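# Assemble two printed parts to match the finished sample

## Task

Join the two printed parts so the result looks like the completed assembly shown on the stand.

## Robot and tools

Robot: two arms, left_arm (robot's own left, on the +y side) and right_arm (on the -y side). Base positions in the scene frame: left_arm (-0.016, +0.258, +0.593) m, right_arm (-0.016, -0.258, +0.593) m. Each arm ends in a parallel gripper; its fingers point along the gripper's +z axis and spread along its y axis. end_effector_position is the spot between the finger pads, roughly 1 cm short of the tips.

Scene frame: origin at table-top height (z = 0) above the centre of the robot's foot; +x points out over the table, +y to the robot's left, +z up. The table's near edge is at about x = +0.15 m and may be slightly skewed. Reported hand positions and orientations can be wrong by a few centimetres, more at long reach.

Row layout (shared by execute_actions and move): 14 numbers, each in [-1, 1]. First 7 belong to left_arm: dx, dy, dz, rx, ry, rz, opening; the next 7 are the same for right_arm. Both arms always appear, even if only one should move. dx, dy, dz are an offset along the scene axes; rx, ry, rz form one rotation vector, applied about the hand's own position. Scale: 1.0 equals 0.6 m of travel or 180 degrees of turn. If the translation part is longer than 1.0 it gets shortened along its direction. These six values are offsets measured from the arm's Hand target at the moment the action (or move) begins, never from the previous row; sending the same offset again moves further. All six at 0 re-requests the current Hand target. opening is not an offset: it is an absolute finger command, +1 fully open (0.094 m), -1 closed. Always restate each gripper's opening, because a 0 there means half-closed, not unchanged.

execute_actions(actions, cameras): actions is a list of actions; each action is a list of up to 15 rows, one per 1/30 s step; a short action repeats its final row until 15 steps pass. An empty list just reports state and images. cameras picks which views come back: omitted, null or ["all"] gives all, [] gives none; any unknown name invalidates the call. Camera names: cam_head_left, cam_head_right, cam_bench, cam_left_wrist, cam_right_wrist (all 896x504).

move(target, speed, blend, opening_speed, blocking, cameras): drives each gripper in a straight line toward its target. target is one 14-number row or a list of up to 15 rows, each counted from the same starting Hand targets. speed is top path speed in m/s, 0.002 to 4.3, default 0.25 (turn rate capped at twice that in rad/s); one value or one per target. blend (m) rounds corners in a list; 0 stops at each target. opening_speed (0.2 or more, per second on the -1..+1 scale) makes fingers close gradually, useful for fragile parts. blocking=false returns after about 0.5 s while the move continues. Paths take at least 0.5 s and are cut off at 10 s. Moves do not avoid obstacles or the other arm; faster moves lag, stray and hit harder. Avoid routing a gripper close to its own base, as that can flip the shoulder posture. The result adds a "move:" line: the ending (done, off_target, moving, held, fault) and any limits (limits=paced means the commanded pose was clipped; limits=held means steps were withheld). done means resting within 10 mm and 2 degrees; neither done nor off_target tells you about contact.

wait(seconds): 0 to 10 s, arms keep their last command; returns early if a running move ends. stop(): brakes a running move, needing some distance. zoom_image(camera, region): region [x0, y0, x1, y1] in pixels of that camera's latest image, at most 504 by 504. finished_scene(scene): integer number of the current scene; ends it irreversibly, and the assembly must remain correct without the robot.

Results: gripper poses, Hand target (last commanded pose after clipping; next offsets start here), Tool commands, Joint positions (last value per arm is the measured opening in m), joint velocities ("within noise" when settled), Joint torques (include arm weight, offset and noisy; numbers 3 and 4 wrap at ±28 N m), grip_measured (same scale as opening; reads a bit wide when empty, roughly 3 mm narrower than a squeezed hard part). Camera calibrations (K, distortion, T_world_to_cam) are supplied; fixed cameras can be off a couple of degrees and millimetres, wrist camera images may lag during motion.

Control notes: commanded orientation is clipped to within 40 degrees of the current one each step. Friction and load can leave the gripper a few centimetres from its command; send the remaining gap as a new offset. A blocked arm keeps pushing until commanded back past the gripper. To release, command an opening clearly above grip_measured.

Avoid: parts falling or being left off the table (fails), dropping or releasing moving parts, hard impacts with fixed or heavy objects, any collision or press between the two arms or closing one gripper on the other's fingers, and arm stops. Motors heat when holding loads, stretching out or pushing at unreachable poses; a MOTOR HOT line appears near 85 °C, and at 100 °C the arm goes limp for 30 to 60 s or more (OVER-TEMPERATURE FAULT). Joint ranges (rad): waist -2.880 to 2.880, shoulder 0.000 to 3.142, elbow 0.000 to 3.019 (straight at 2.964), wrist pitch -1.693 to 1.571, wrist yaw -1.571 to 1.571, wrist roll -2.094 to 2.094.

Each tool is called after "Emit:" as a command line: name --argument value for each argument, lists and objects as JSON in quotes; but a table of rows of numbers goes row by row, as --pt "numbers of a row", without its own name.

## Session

Emit:
execute_actions --actions '[]'

Emit:
zoom_image --camera "cam_bench" --region '[300, 80, 620, 440]'

Scene clock: 0.00 s.
left_arm: end_effector_position=(+0.3711, +0.4070, +0.2881) grip_measured=+1.000 end_effector_quat_wxyz=(+0.017, +0.503, +0.863, -0.038) | right_arm: end_effector_position=(+0.6310, -0.7669, +0.2441) grip_measured=+1.000 end_effector_quat_wxyz=(-0.049, +0.795, +0.603, +0.037)
Joint positions: left_arm=[1.807 1.063 0.667 -0.124 0.286 1.399 0.094] | right_arm=[-2.215 1.936 2.403 -1.114 -0.669 1.245 0.094]
Joint velocities: within noise
Joint torques (N m): no reading
Heat: left arm: hottest waist 22 °C; right arm: hottest elbow 21 °C.
Hand target: left_arm +0.3832, +0.4130, +0.2931; +0.027, +0.508, +0.861, -0.026 | right_arm +0.6417, -0.7697, +0.2497; -0.038, +0.792, +0.608, +0.044
Tool commands: left_gripper/opening=+1.0 right_gripper/opening=+1.0
camera_calibration:
cam_left_wrist: T_world_to_cam=[[-0.880253, -0.471402, 0.0541627, 0.50489], [-0.387204, 0.779588, 0.492256, -0.30652], [-0.274275, 0.412338, -0.868764, 0.307022], [0, 0, 0, 1]] pos_world=[0.409954, 0.350368, 0.390269]
cam_right_wrist: T_world_to_cam=[[-0.961872, 0.271525, 0.0328002, 0.806528], [0.22286, 0.708606, 0.669486, 0.243982], [0.15854, 0.65127, -0.7421, 0.708376], [0, 0, 0, 1]] pos_world=[0.609098, -0.853223, 0.335889]

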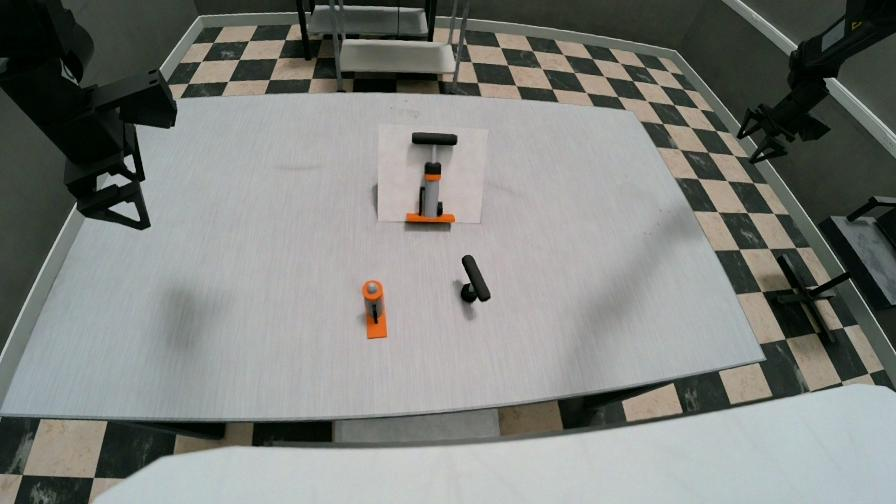

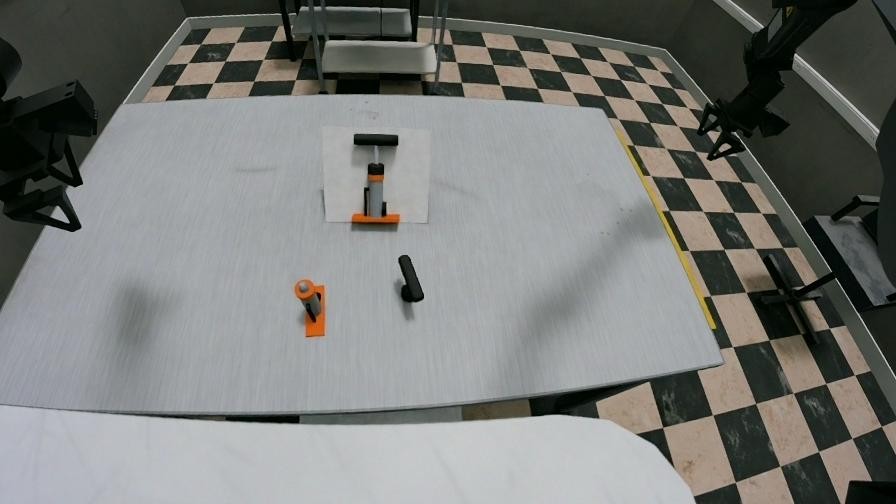

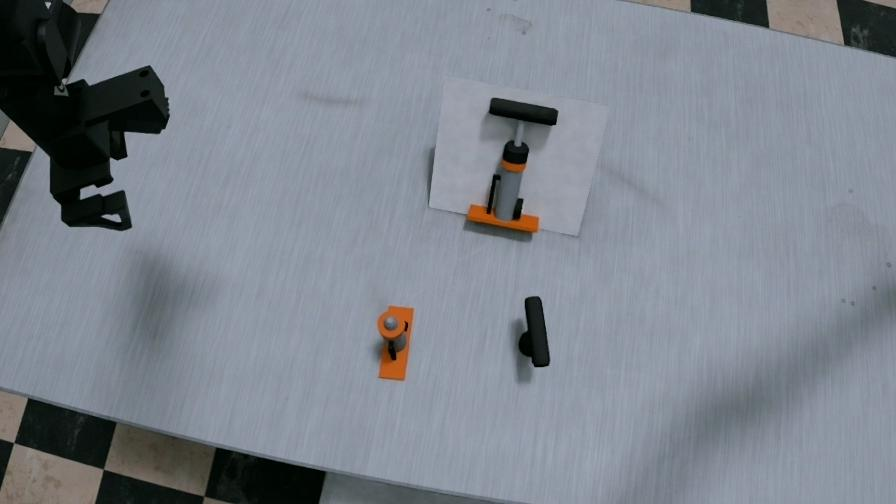

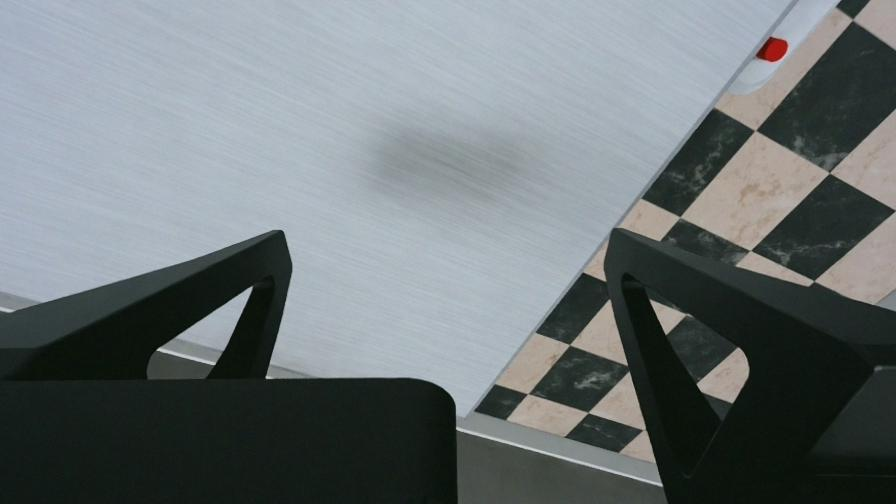

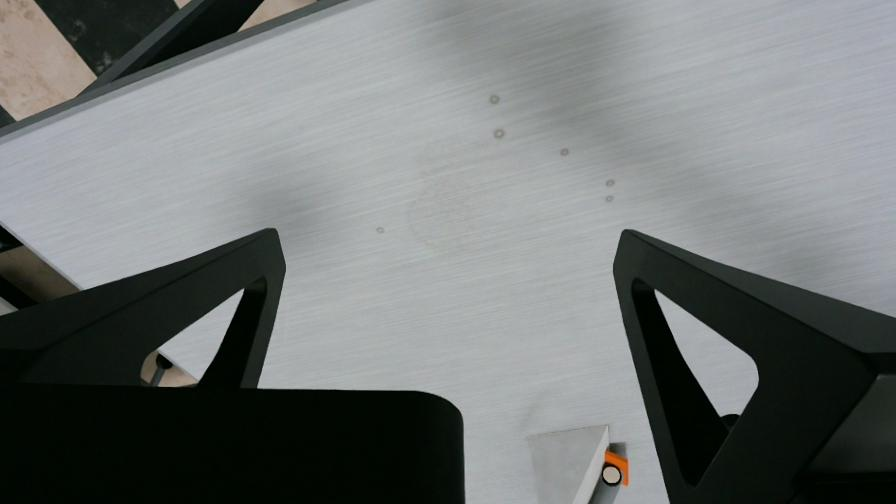

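Scaled by 1.400 from the camera's 896x504 image, which has a finer 1280x720 frame.

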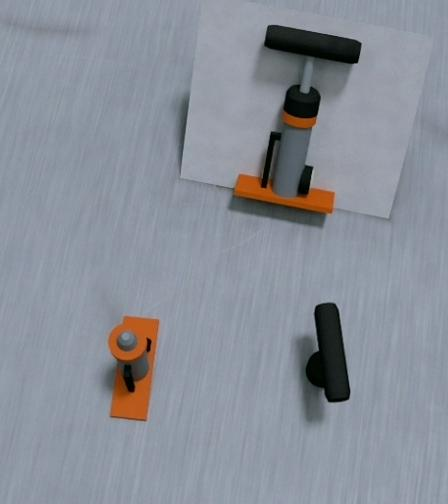

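Emit:
zoom_image --camera "cam_bench" --region '[350, 290, 450, 390]'

Emit:
zoom_image --camera "cam_bench" --region '[490, 280, 590, 390]'

Emit:
zoom_image --camera "cam_bench" --region '[450, 80, 590, 250]'

Emit:
zoom_image --camera "cam_head_left" --region '[340, 260, 420, 350]'

Emit:
zoom_image --camera "cam_head_left" --region '[440, 240, 520, 330]'

Emit:
zoom_image --camera "cam_head_right" --region '[280, 240, 440, 350]'

Emit:
zoom_image --camera "cam_head_left" --region '[370, 120, 500, 240]'

Scaled by 5.040 from the camera's 896x504 image, which has a finer 1280x720 frame.

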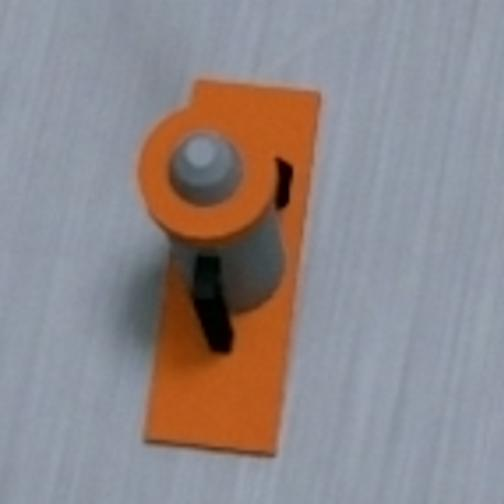

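Scaled by 4.582 from the camera's 896x504 image, which has a finer 1280x720 frame.

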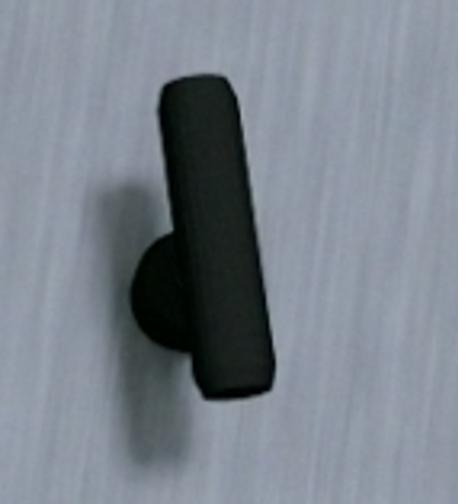

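Scaled by 2.965 from the camera's 896x504 image, which has a finer 1280x720 frame.

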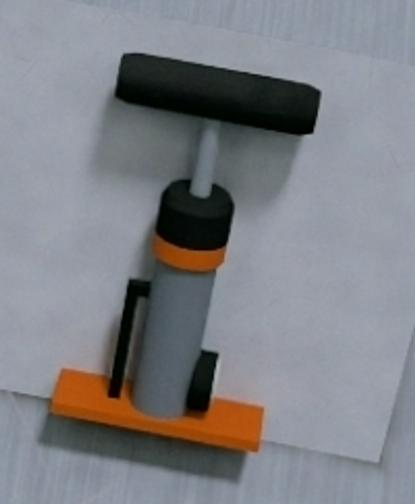

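Scaled by 5.600 from the camera's 896x504 image, which has a finer 1280x720 frame.

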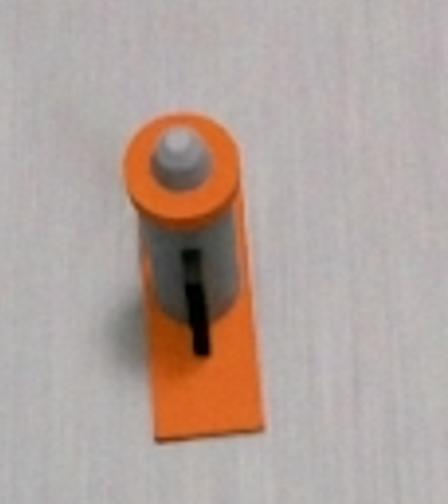

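Scaled by 5.600 from the camera's 896x504 image, which has a finer 1280x720 frame.

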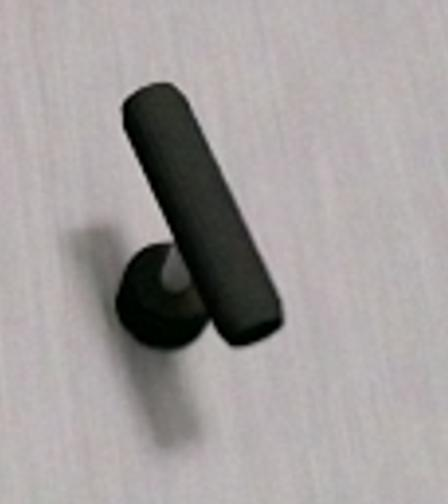

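Scaled by 3.150 from the camera's 896x504 image, which has a finer 1280x720 frame.

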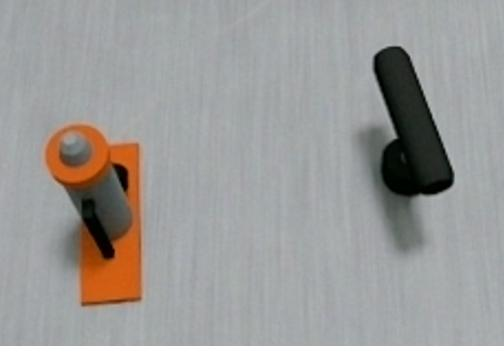

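Scaled by 3.877 from the camera's 896x504 image, which has a finer 1280x720 frame.

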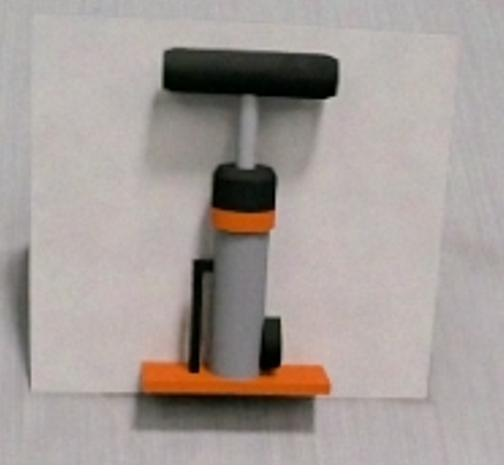

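Emit:
move --target '[-0.016, -0.8457, -0.2, 0.0151, 0.0209, 0.4293, 1.0, -0.4695, 0.8495, 0.0, 0.073, -0.0117, 0.0819, 1.0]' --speed 0.3

Emit:
zoom_image --camera "cam_left_wrist" --region '[270, 0, 630, 400]'

Emit:
zoom_image --camera "cam_right_wrist" --region '[280, 150, 640, 400]'

Scene clock: 22.03 s.
left_arm: end_effector_position=(+0.3681, -0.0890, +0.1635) grip_measured=+1.000 end_effector_quat_wxyz=(+0.005, +0.133, -0.991, -0.004) | right_arm: end_effector_position=(+0.3600, -0.2651, +0.2490) grip_measured=+1.000 end_effector_quat_wxyz=(-0.123, +0.692, +0.702, +0.116)
Joint positions: left_arm=[0.708 1.943 1.189 0.076 -0.748 -0.539 0.094] | right_arm=[-1.508 1.212 0.629 0.033 -0.275 1.352 0.094]
Joint velocities: within noise
Joint torques (N m): left_arm=[-14.15 -11.28 0.23 -0.09 -0.3 -0.25] | right_arm=[-1.96 -10.11 -1.36 0.66 -0.05 0.16]
Heat: left arm: hottest waist 22 °C; right arm: hottest shoulder 22 °C.
Hand target: left_arm +0.3736, -0.0945, +0.1731; +0.000, -0.141, +0.990, +0.000 | right_arm +0.3600, -0.2600, +0.2497; -0.122, +0.697, +0.696, +0.122
Off the commanded pose: left_arm 0.012 m, 1 deg | right_arm 0.005 m, 1 deg.
move: off_target (left_arm)
camera_calibration:
cam_left_wrist: T_world_to_cam=[[0.242755, -0.970085, -0.00229139, -0.173384], [-0.804338, -0.202598, 0.558565, 0.19567], [-0.54232, -0.133751, -0.829457, 0.446197], [0, 0, 0, 1]] pos_world=[0.441456, -0.0688752, 0.26041]
cam_right_wrist: T_world_to_cam=[[-0.999897, -0.0113838, 0.00877204, 0.354144], [0.000588964, 0.577406, 0.816457, -0.0458089], [-0.0143594, 0.816378, -0.577339, 0.493104], [0, 0, 0, 1]] pos_world=[0.361215, -0.372077, 0.318983]

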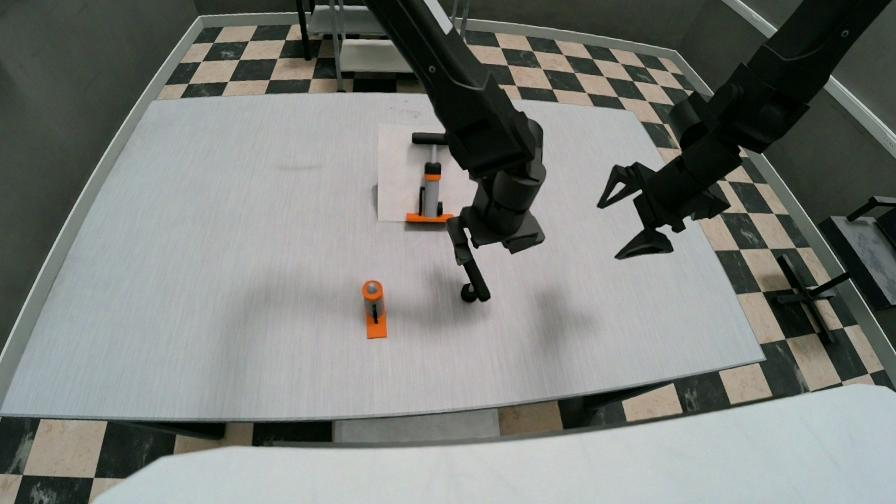

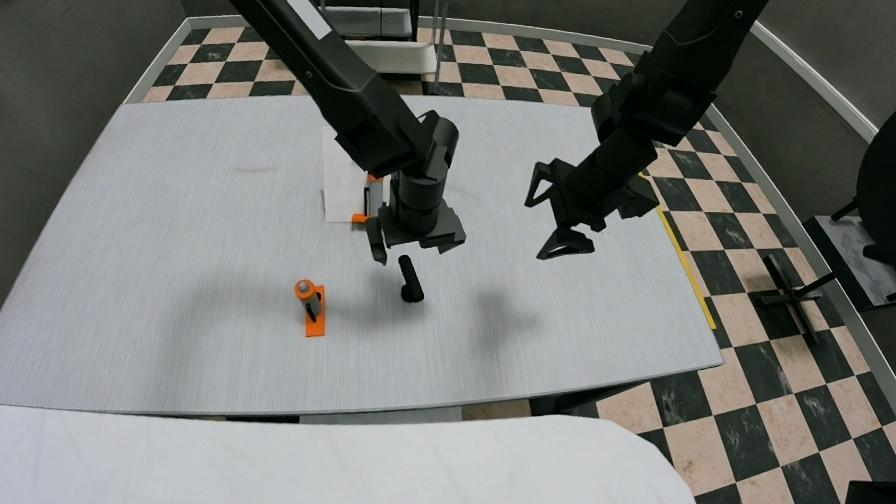

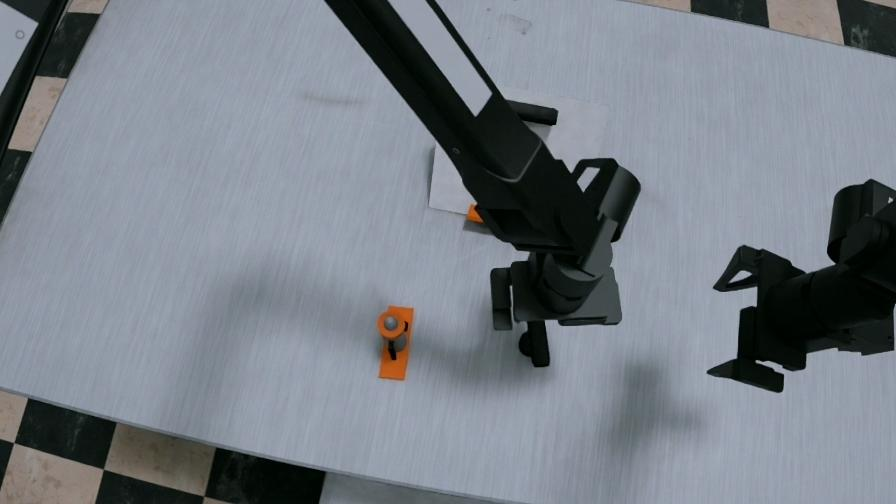

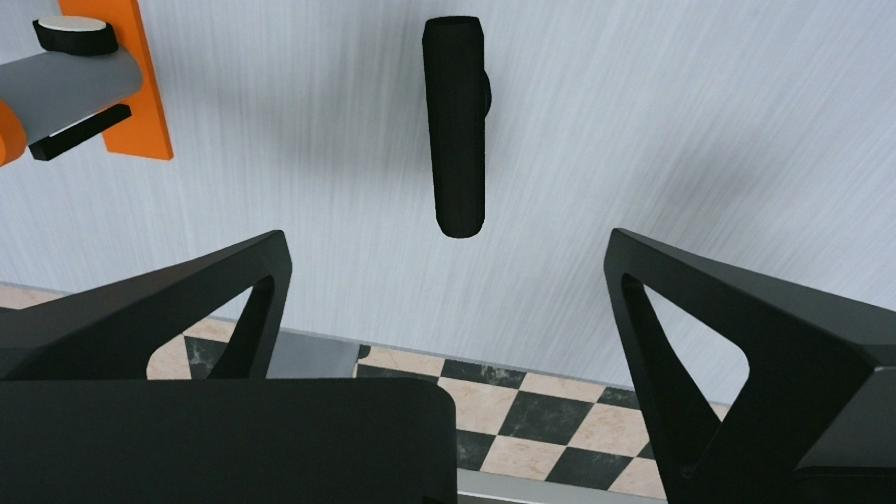

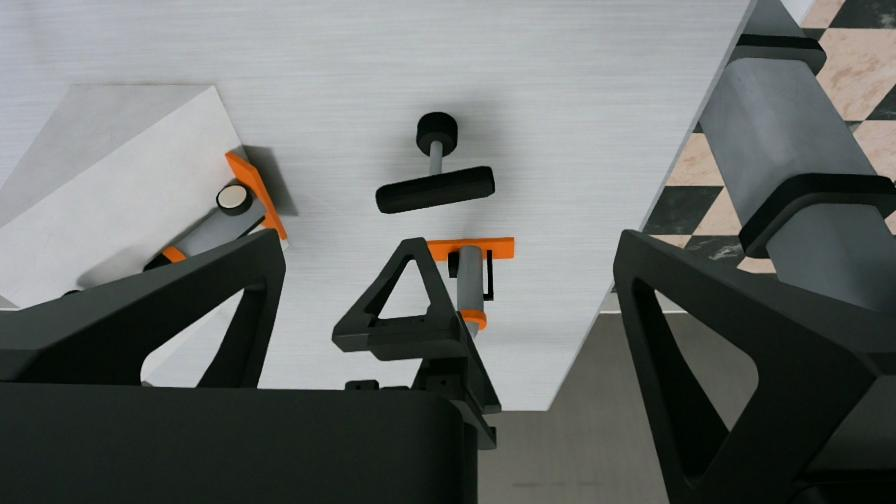

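Scaled by 1.260 from the camera's 896x504 image, which has a finer 1280x720 frame.

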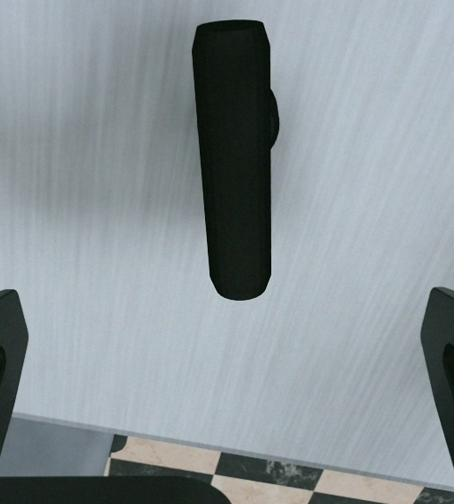

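Scaled by 1.400 from the camera's 896x504 image, which has a finer 1280x720 frame.

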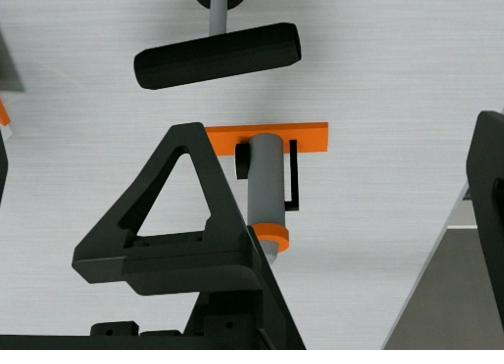

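Emit:
zoom_image --camera "cam_head_left" --region '[430, 180, 560, 310]'

Emit:
zoom_image --camera "cam_head_right" --region '[350, 180, 480, 310]'

Emit:
zoom_image --camera "cam_bench" --region '[470, 240, 640, 380]'

Scaled by 3.877 from the camera's 896x504 image, which has a finer 1280x720 frame.

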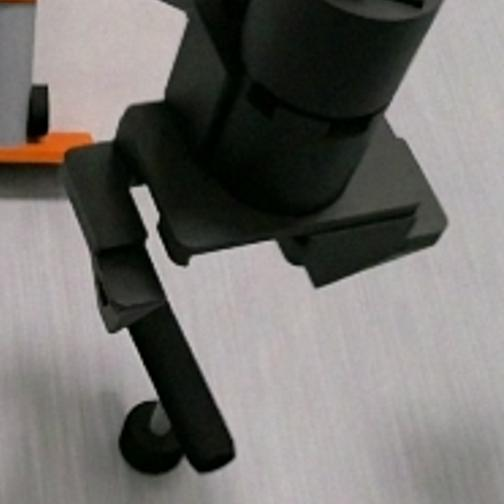

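Scaled by 3.877 from the camera's 896x504 image, which has a finer 1280x720 frame.

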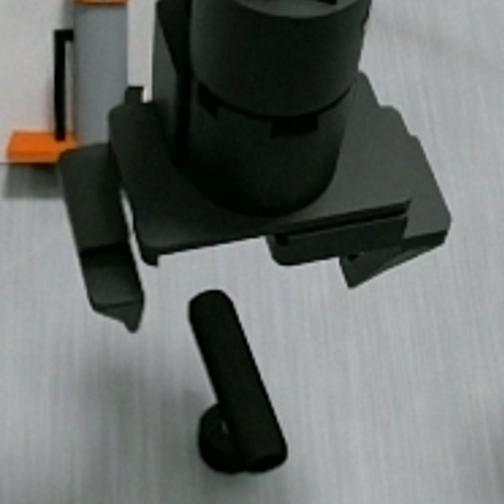

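Scaled by 2.965 from the camera's 896x504 image, which has a finer 1280x720 frame.

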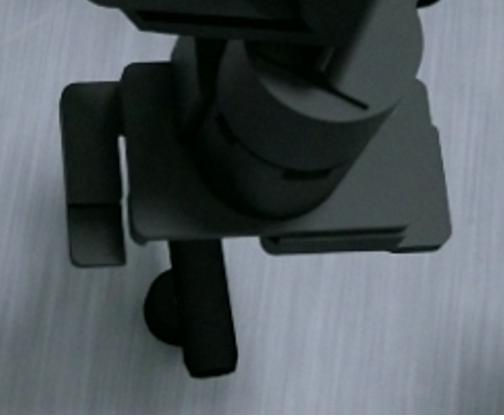

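Emit:
move --target '[0.0065, -0.0033, -0.1258, 0, 0, 0.008, 1.0, 0, 0, 0, 0, 0, 0, 1.0]' --speed 0.15 --cameras '["cam_bench", "cam_left_wrist", "cam_right_wrist"]'

Emit:
zoom_image --camera "cam_right_wrist" --region '[330, 90, 570, 340]'

Emit:
zoom_image --camera "cam_left_wrist" --region '[270, 60, 630, 420]'

Scene clock: 31.80 s.
left_arm: end_effector_position=(+0.3652, -0.0882, +0.0889) grip_measured=+1.000 end_effector_quat_wxyz=(+0.014, +0.155, -0.988, -0.011) | right_arm: end_effector_position=(+0.3600, -0.2651, +0.2490) grip_measured=+1.000 end_effector_quat_wxyz=(-0.123, +0.692, +0.702, +0.116)
Joint positions: left_arm=[0.79 2.092 1.335 0.094 -0.688 -0.536 0.094] | right_arm=[-1.508 1.212 0.629 0.033 -0.275 1.352 0.094]
Joint velocities: within noise
Joint torques (N m): left_arm=[-14.33 -11.34 -0.02 1.32 -0.02 0.02] | right_arm=[-1.9 -10.11 -1.35 0.66 -0.07 0.17]
Heat: left arm: hottest waist 22 °C; right arm: hottest shoulder 22 °C.
Hand target: left_arm +0.3775, -0.0964, +0.0976; +0.000, -0.153, +0.988, +0.000 | right_arm +0.3600, -0.2600, +0.2497; -0.122, +0.697, +0.696, +0.122
Off the commanded pose: left_arm 0.017 m, 2 deg | right_arm 0.005 m, 1 deg.
move: off_target (left_arm)
camera_calibration:
cam_left_wrist: T_world_to_cam=[[0.286706, -0.957839, -0.0185309, -0.185516], [-0.782811, -0.245379, 0.571835, 0.222361], [-0.552274, -0.149442, -0.820159, 0.384242], [0, 0, 0, 1]] pos_world=[0.439462, -0.0657097, 0.184548]
cam_right_wrist: T_world_to_cam=[[-0.999897, -0.0113838, 0.00877204, 0.354144], [0.000588964, 0.577406, 0.816457, -0.0458089], [-0.0143594, 0.816378, -0.577339, 0.493104], [0, 0, 0, 1]] pos_world=[0.361215, -0.372077, 0.318983]
Images, in order (width x height): cam_bench 896x504, cam_left_wrist 896x504, cam_right_wrist 896x504.

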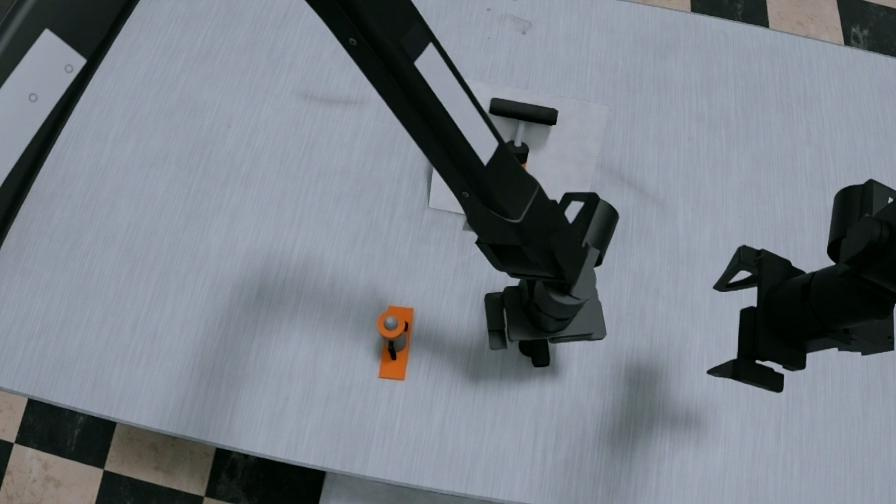

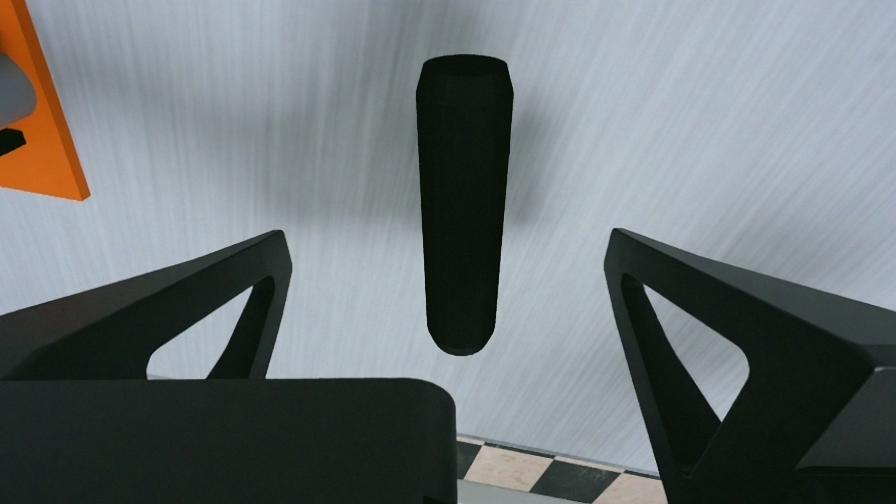

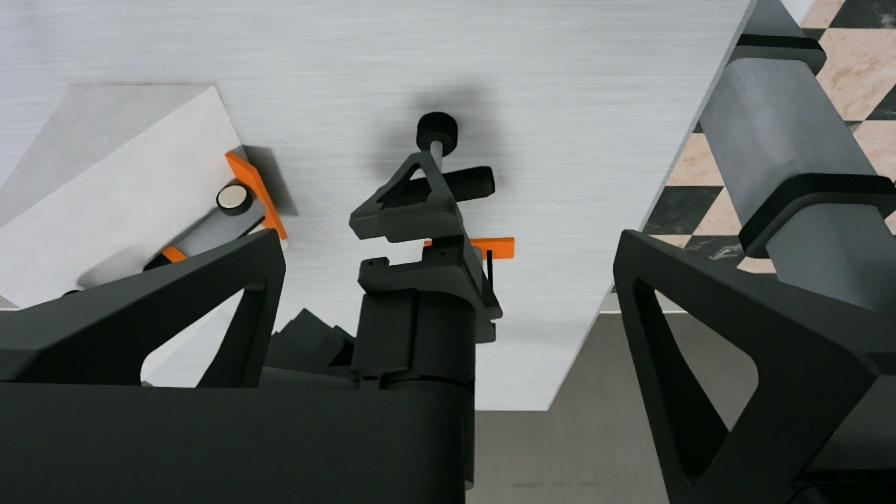

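Scaled by 2.016 from the camera's 896x504 image, which has a finer 1280x720 frame.

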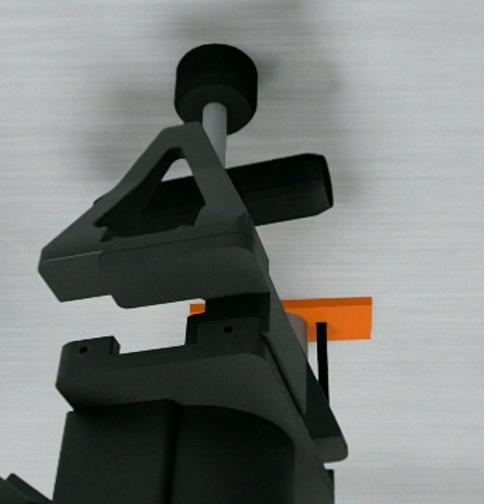

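Scaled by 1.400 from the camera's 896x504 image, which has a finer 1280x720 frame.

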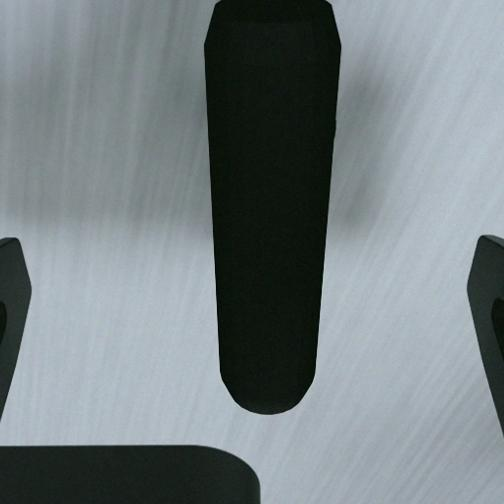

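Emit:
move --target '[0.0083, -0.0065, -0.0332, 0, 0, 0, 1.0, 0, 0, 0, 0, 0, 0, 1.0]' --speed 0.1 --cameras '["cam_left_wrist", "cam_right_wrist"]'

Emit:
zoom_image --camera "cam_right_wrist" --region '[330, 90, 570, 340]'

Scene clock: 39.03 s.
left_arm: end_effector_position=(+0.3770, -0.0986, +0.0748) grip_measured=+1.000 end_effector_quat_wxyz=(+0.007, +0.159, -0.987, -0.003) | right_arm: end_effector_position=(+0.3600, -0.2651, +0.2490) grip_measured=+1.000 end_effector_quat_wxyz=(-0.123, +0.692, +0.702, +0.116)
Joint positions: left_arm=[0.797 2.127 1.396 0.094 -0.674 -0.523 0.094] | right_arm=[-1.508 1.212 0.629 0.033 -0.275 1.352 0.094]
Joint velocities: within noise
Joint torques (N m): left_arm=[-13.86 -11.69 -0.02 0.76 -0.02 0.03] | right_arm=[-1.96 -10.11 -1.33 0.66 -0.06 0.16]
Heat: left arm: hottest waist 23 °C; right arm: hottest shoulder 22 °C.
Hand target: left_arm +0.3825, -0.1003, +0.0777; +0.000, -0.153, +0.988, +0.000 | right_arm +0.3600, -0.2600, +0.2497; -0.122, +0.697, +0.696, +0.122
Off the commanded pose: left_arm 0.006 m, 1 deg | right_arm 0.005 m, 1 deg.
move: done
camera_calibration:
cam_left_wrist: T_world_to_cam=[[0.293686, -0.9559, -0.00212814, -0.202836], [-0.789978, -0.243961, 0.562509, 0.240581], [-0.538222, -0.16352, -0.826788, 0.371528], [0, 0, 0, 1]] pos_world=[0.449588, -0.074446, 0.171414]
cam_right_wrist: T_world_to_cam=[[-0.999897, -0.0113838, 0.00877204, 0.354144], [0.000588964, 0.577406, 0.816457, -0.0458089], [-0.0143594, 0.816378, -0.577339, 0.493104], [0, 0, 0, 1]] pos_world=[0.361215, -0.372077, 0.318983]
Images, in order (width x height): cam_left_wrist 896x504, cam_right_wrist 896x504.

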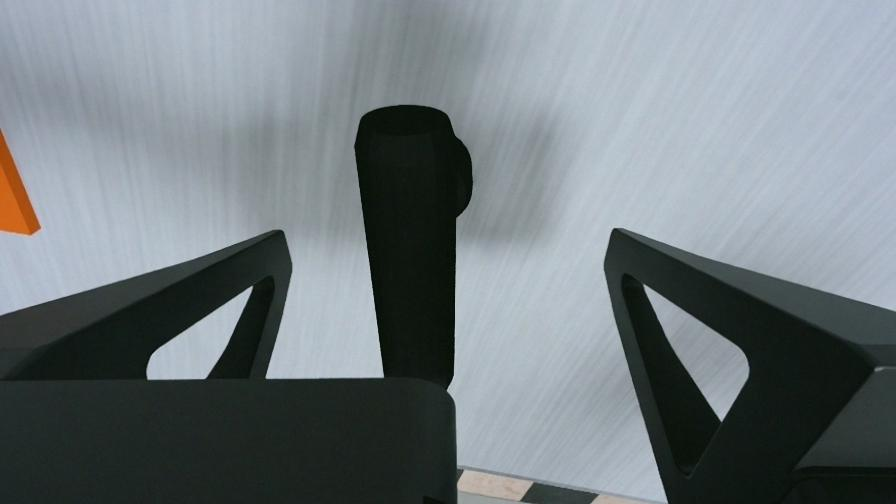

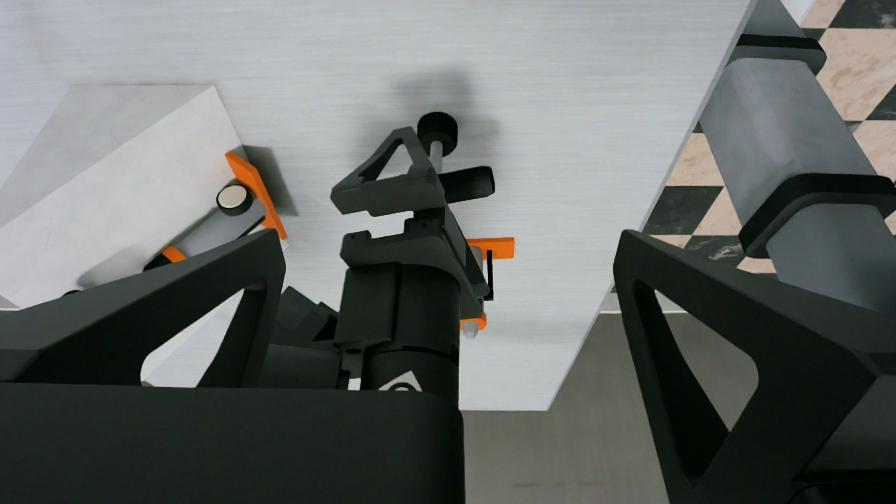

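Scaled by 2.016 from the camera's 896x504 image, which has a finer 1280x720 frame.

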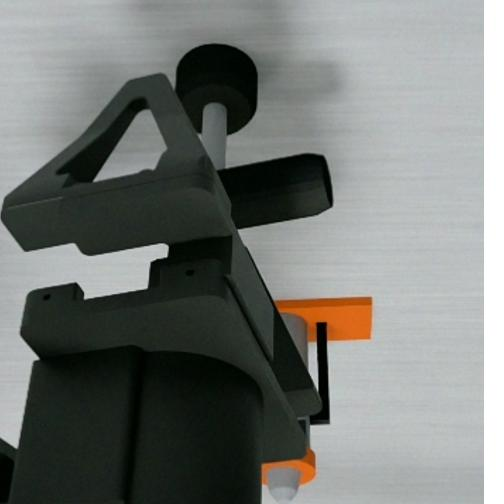

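Emit:
move --target '[-0.0208, 0.0225, -0.0133, 0, 0, 0, 1.0, 0, 0, 0, 0, 0, 0, 1.0]' --speed 0.1 --cameras '["cam_left_wrist", "cam_right_wrist"]'

Emit:
zoom_image --camera "cam_right_wrist" --region '[330, 90, 570, 340]'

Scene clock: 43.87 s.
left_arm: end_effector_position=(+0.3716, -0.0851, +0.0655) grip_measured=+1.000 end_effector_quat_wxyz=(+0.005, +0.161, -0.987, -0.003) | right_arm: end_effector_position=(+0.3600, -0.2651, +0.2490) grip_measured=+1.000 end_effector_quat_wxyz=(-0.123, +0.692, +0.702, +0.116)
Joint positions: left_arm=[0.821 2.13 1.375 0.134 -0.656 -0.508 0.094] | right_arm=[-1.508 1.212 0.629 0.033 -0.275 1.352 0.094]
Joint velocities: within noise
Joint torques (N m): left_arm=[-13.74 -11.11 -1.16 1.21 -0.03 0.02] | right_arm=[-1.96 -10.17 -1.35 0.66 -0.06 0.17]
Heat: left arm: hottest waist 23 °C; right arm: hottest shoulder 22 °C.
Hand target: left_arm +0.3700, -0.0868, +0.0697; +0.000, -0.153, +0.988, +0.000 | right_arm +0.3600, -0.2600, +0.2497; -0.122, +0.697, +0.696, +0.122
Off the commanded pose: left_arm 0.005 m, 1 deg | right_arm 0.005 m, 1 deg.
move: done
camera_calibration:
cam_left_wrist: T_world_to_cam=[[0.298928, -0.954274, -0.0019576, -0.190222], [-0.790534, -0.248784, 0.55961, 0.244911], [-0.534508, -0.165736, -0.828754, 0.361673], [0, 0, 0, 1]] pos_world=[0.44379, -0.0606512, 0.162311]
cam_right_wrist: T_world_to_cam=[[-0.999897, -0.0113838, 0.00877204, 0.354144], [0.000588964, 0.577406, 0.816457, -0.0458089], [-0.0143594, 0.816378, -0.577339, 0.493104], [0, 0, 0, 1]] pos_world=[0.361215, -0.372077, 0.318983]
Images, in order (width x height): cam_left_wrist 896x504, cam_right_wrist 896x504.

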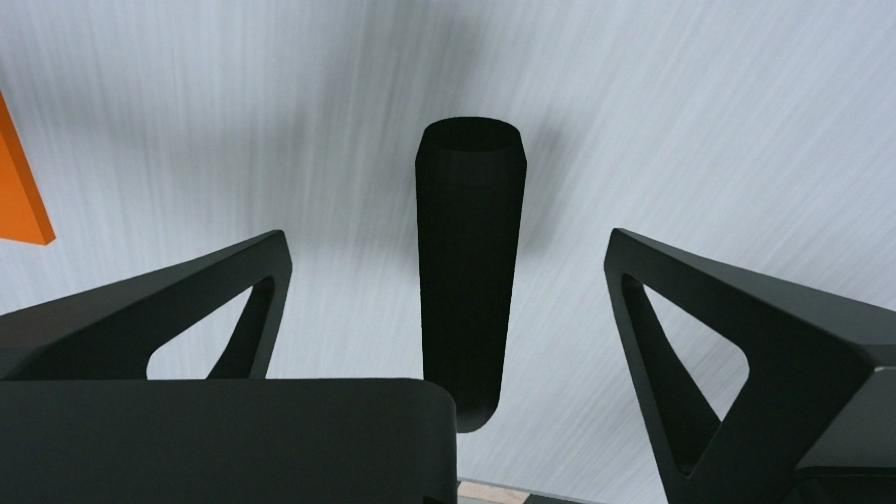

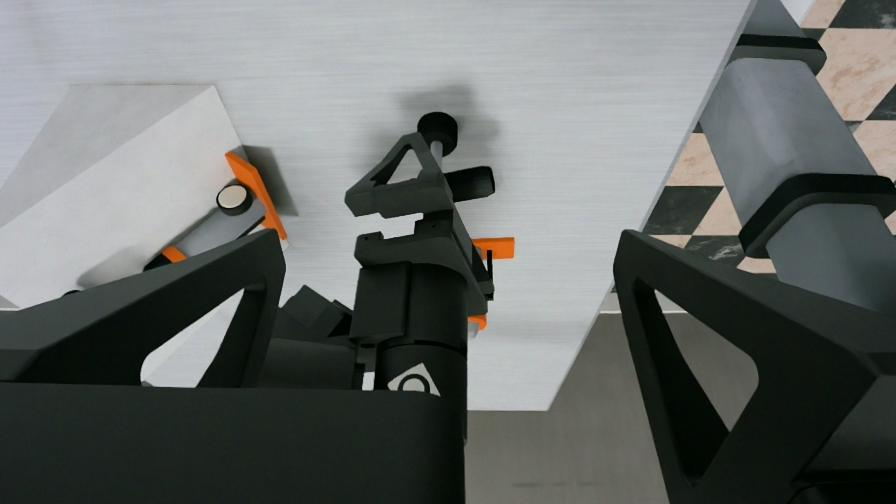

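Scaled by 2.016 from the camera's 896x504 image, which has a finer 1280x720 frame.

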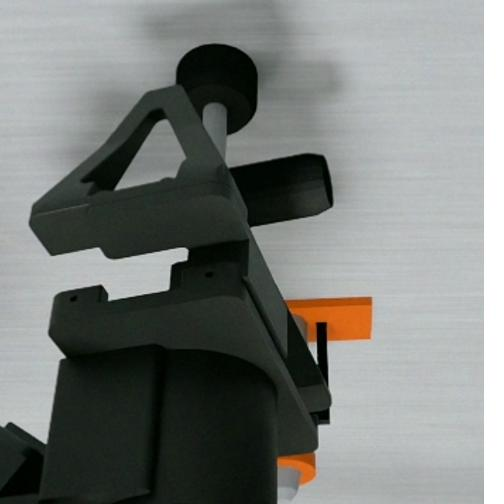

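Emit:
move --pt "0.001 -0.0125 0.0 0 0 0 1.0 0 0 0 0 0 0 1.0" --pt "0.001 -0.0125 0.0 0 0 0 -0.8 0 0 0 0 0 0 1.0" --speed 0.1 --opening_speed 1.2

Emit:
zoom_image --camera "cam_right_wrist" --region '[330, 90, 570, 340]'

Emit:
zoom_image --camera "cam_left_wrist" --region '[300, 60, 600, 400]'

Scene clock: 48.87 s.
left_arm: end_effector_position=(+0.3645, -0.0857, +0.0628) grip_measured=-0.551 end_effector_quat_wxyz=(+0.009, +0.157, -0.987, -0.005) | right_arm: end_effector_position=(+0.3600, -0.2651, +0.2490) grip_measured=+1.000 end_effector_quat_wxyz=(-0.123, +0.692, +0.702, +0.116)
Joint positions: left_arm=[0.821 2.141 1.375 0.134 -0.657 -0.507 0.021] | right_arm=[-1.508 1.212 0.629 0.033 -0.275 1.352 0.094]
Joint velocities: within noise
Joint torques (N m): left_arm=[-14.68 -10.7 -0.02 0.76 -0.25 -0.04] | right_arm=[-2.08 -10.05 -1.36 0.68 -0.05 0.16]
Heat: left arm: hottest waist 23 °C; right arm: hottest shoulder 22 °C.
Hand target: left_arm +0.3706, -0.0943, +0.0697; +0.000, -0.153, +0.988, +0.000 | right_arm +0.3600, -0.2600, +0.2497; -0.122, +0.697, +0.696, +0.122
Off the commanded pose: left_arm 0.013 m, 1 deg | right_arm 0.005 m, 1 deg.
move: off_target (left_arm); target 2's new opening was sent with left_arm's hand 0.012 m and 1 deg from that target
camera_calibration:
cam_left_wrist: T_world_to_cam=[[0.291149, -0.956651, -0.0071831, -0.185603], [-0.787987, -0.244061, 0.565253, 0.239722], [-0.542503, -0.158912, -0.824886, 0.358791], [0, 0, 0, 1]] pos_world=[0.437581, -0.0620341, 0.159124]
cam_right_wrist: T_world_to_cam=[[-0.999897, -0.0113838, 0.00877204, 0.354144], [0.000588964, 0.577406, 0.816457, -0.0458089], [-0.0143594, 0.816378, -0.577339, 0.493104], [0, 0, 0, 1]] pos_world=[0.361215, -0.372077, 0.318983]

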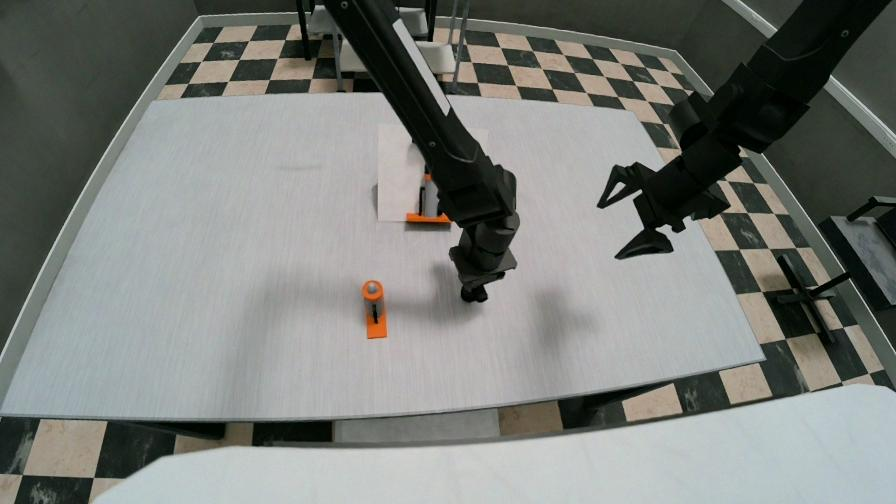

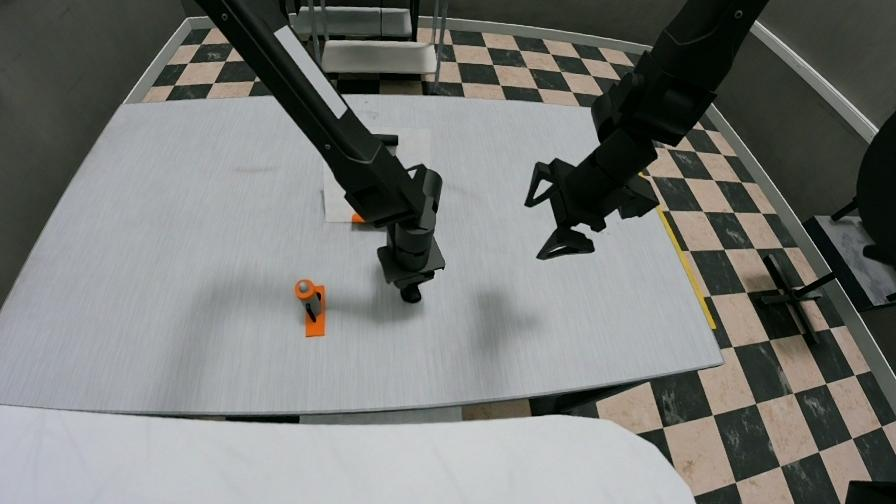

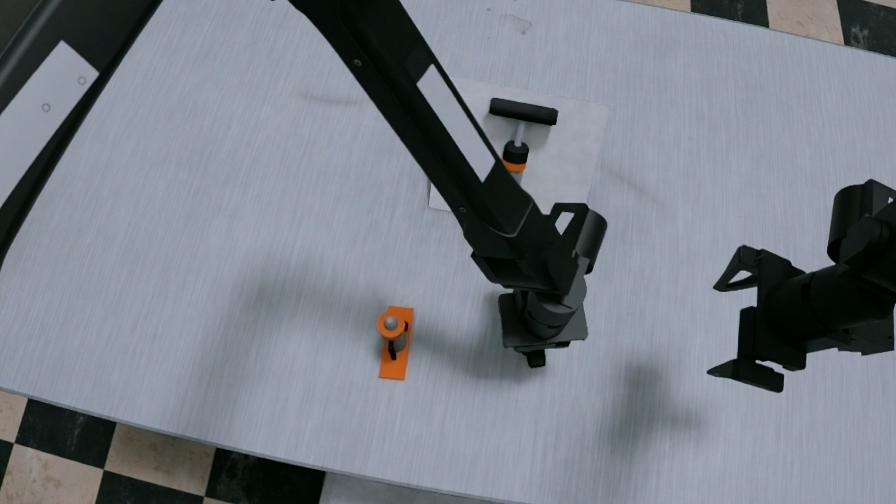

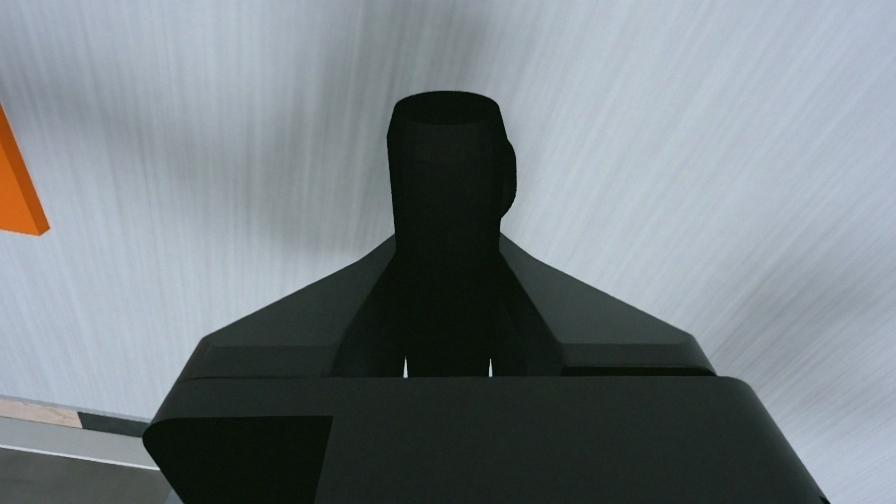

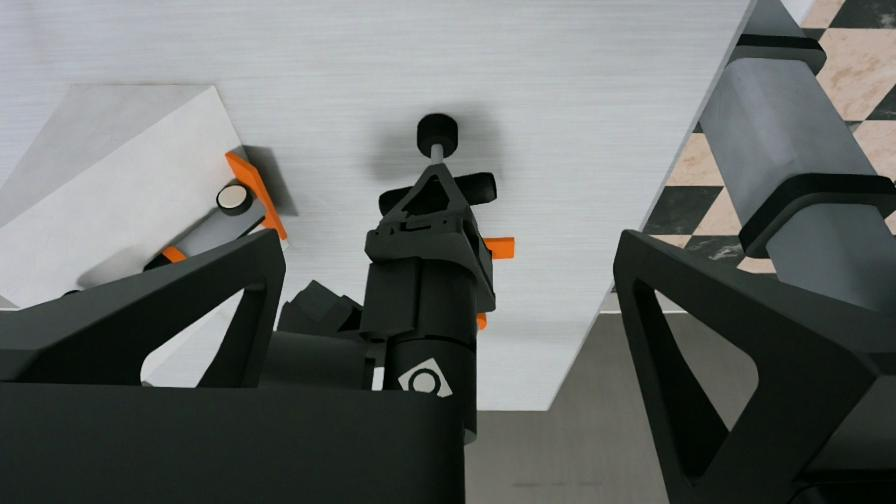

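Scaled by 2.016 from the camera's 896x504 image, which has a finer 1280x720 frame.

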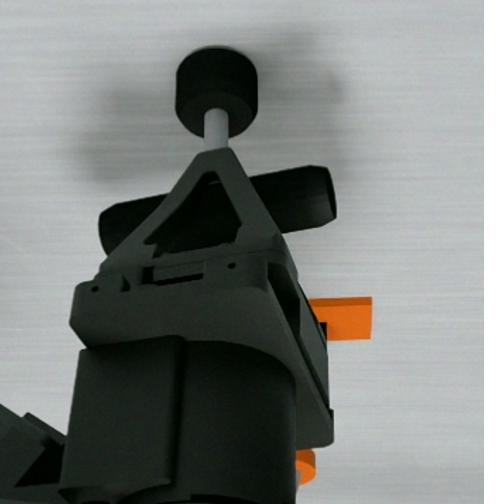

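Scaled by 1.482 from the camera's 896x504 image, which has a finer 1280x720 frame.

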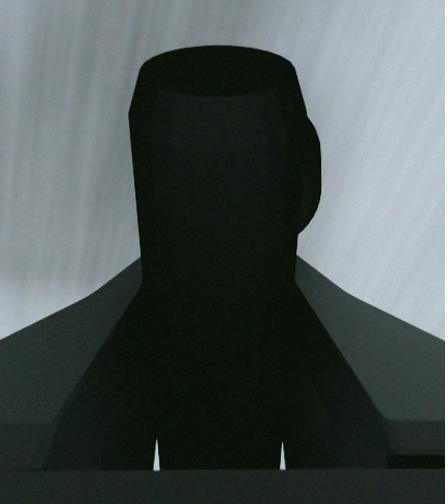

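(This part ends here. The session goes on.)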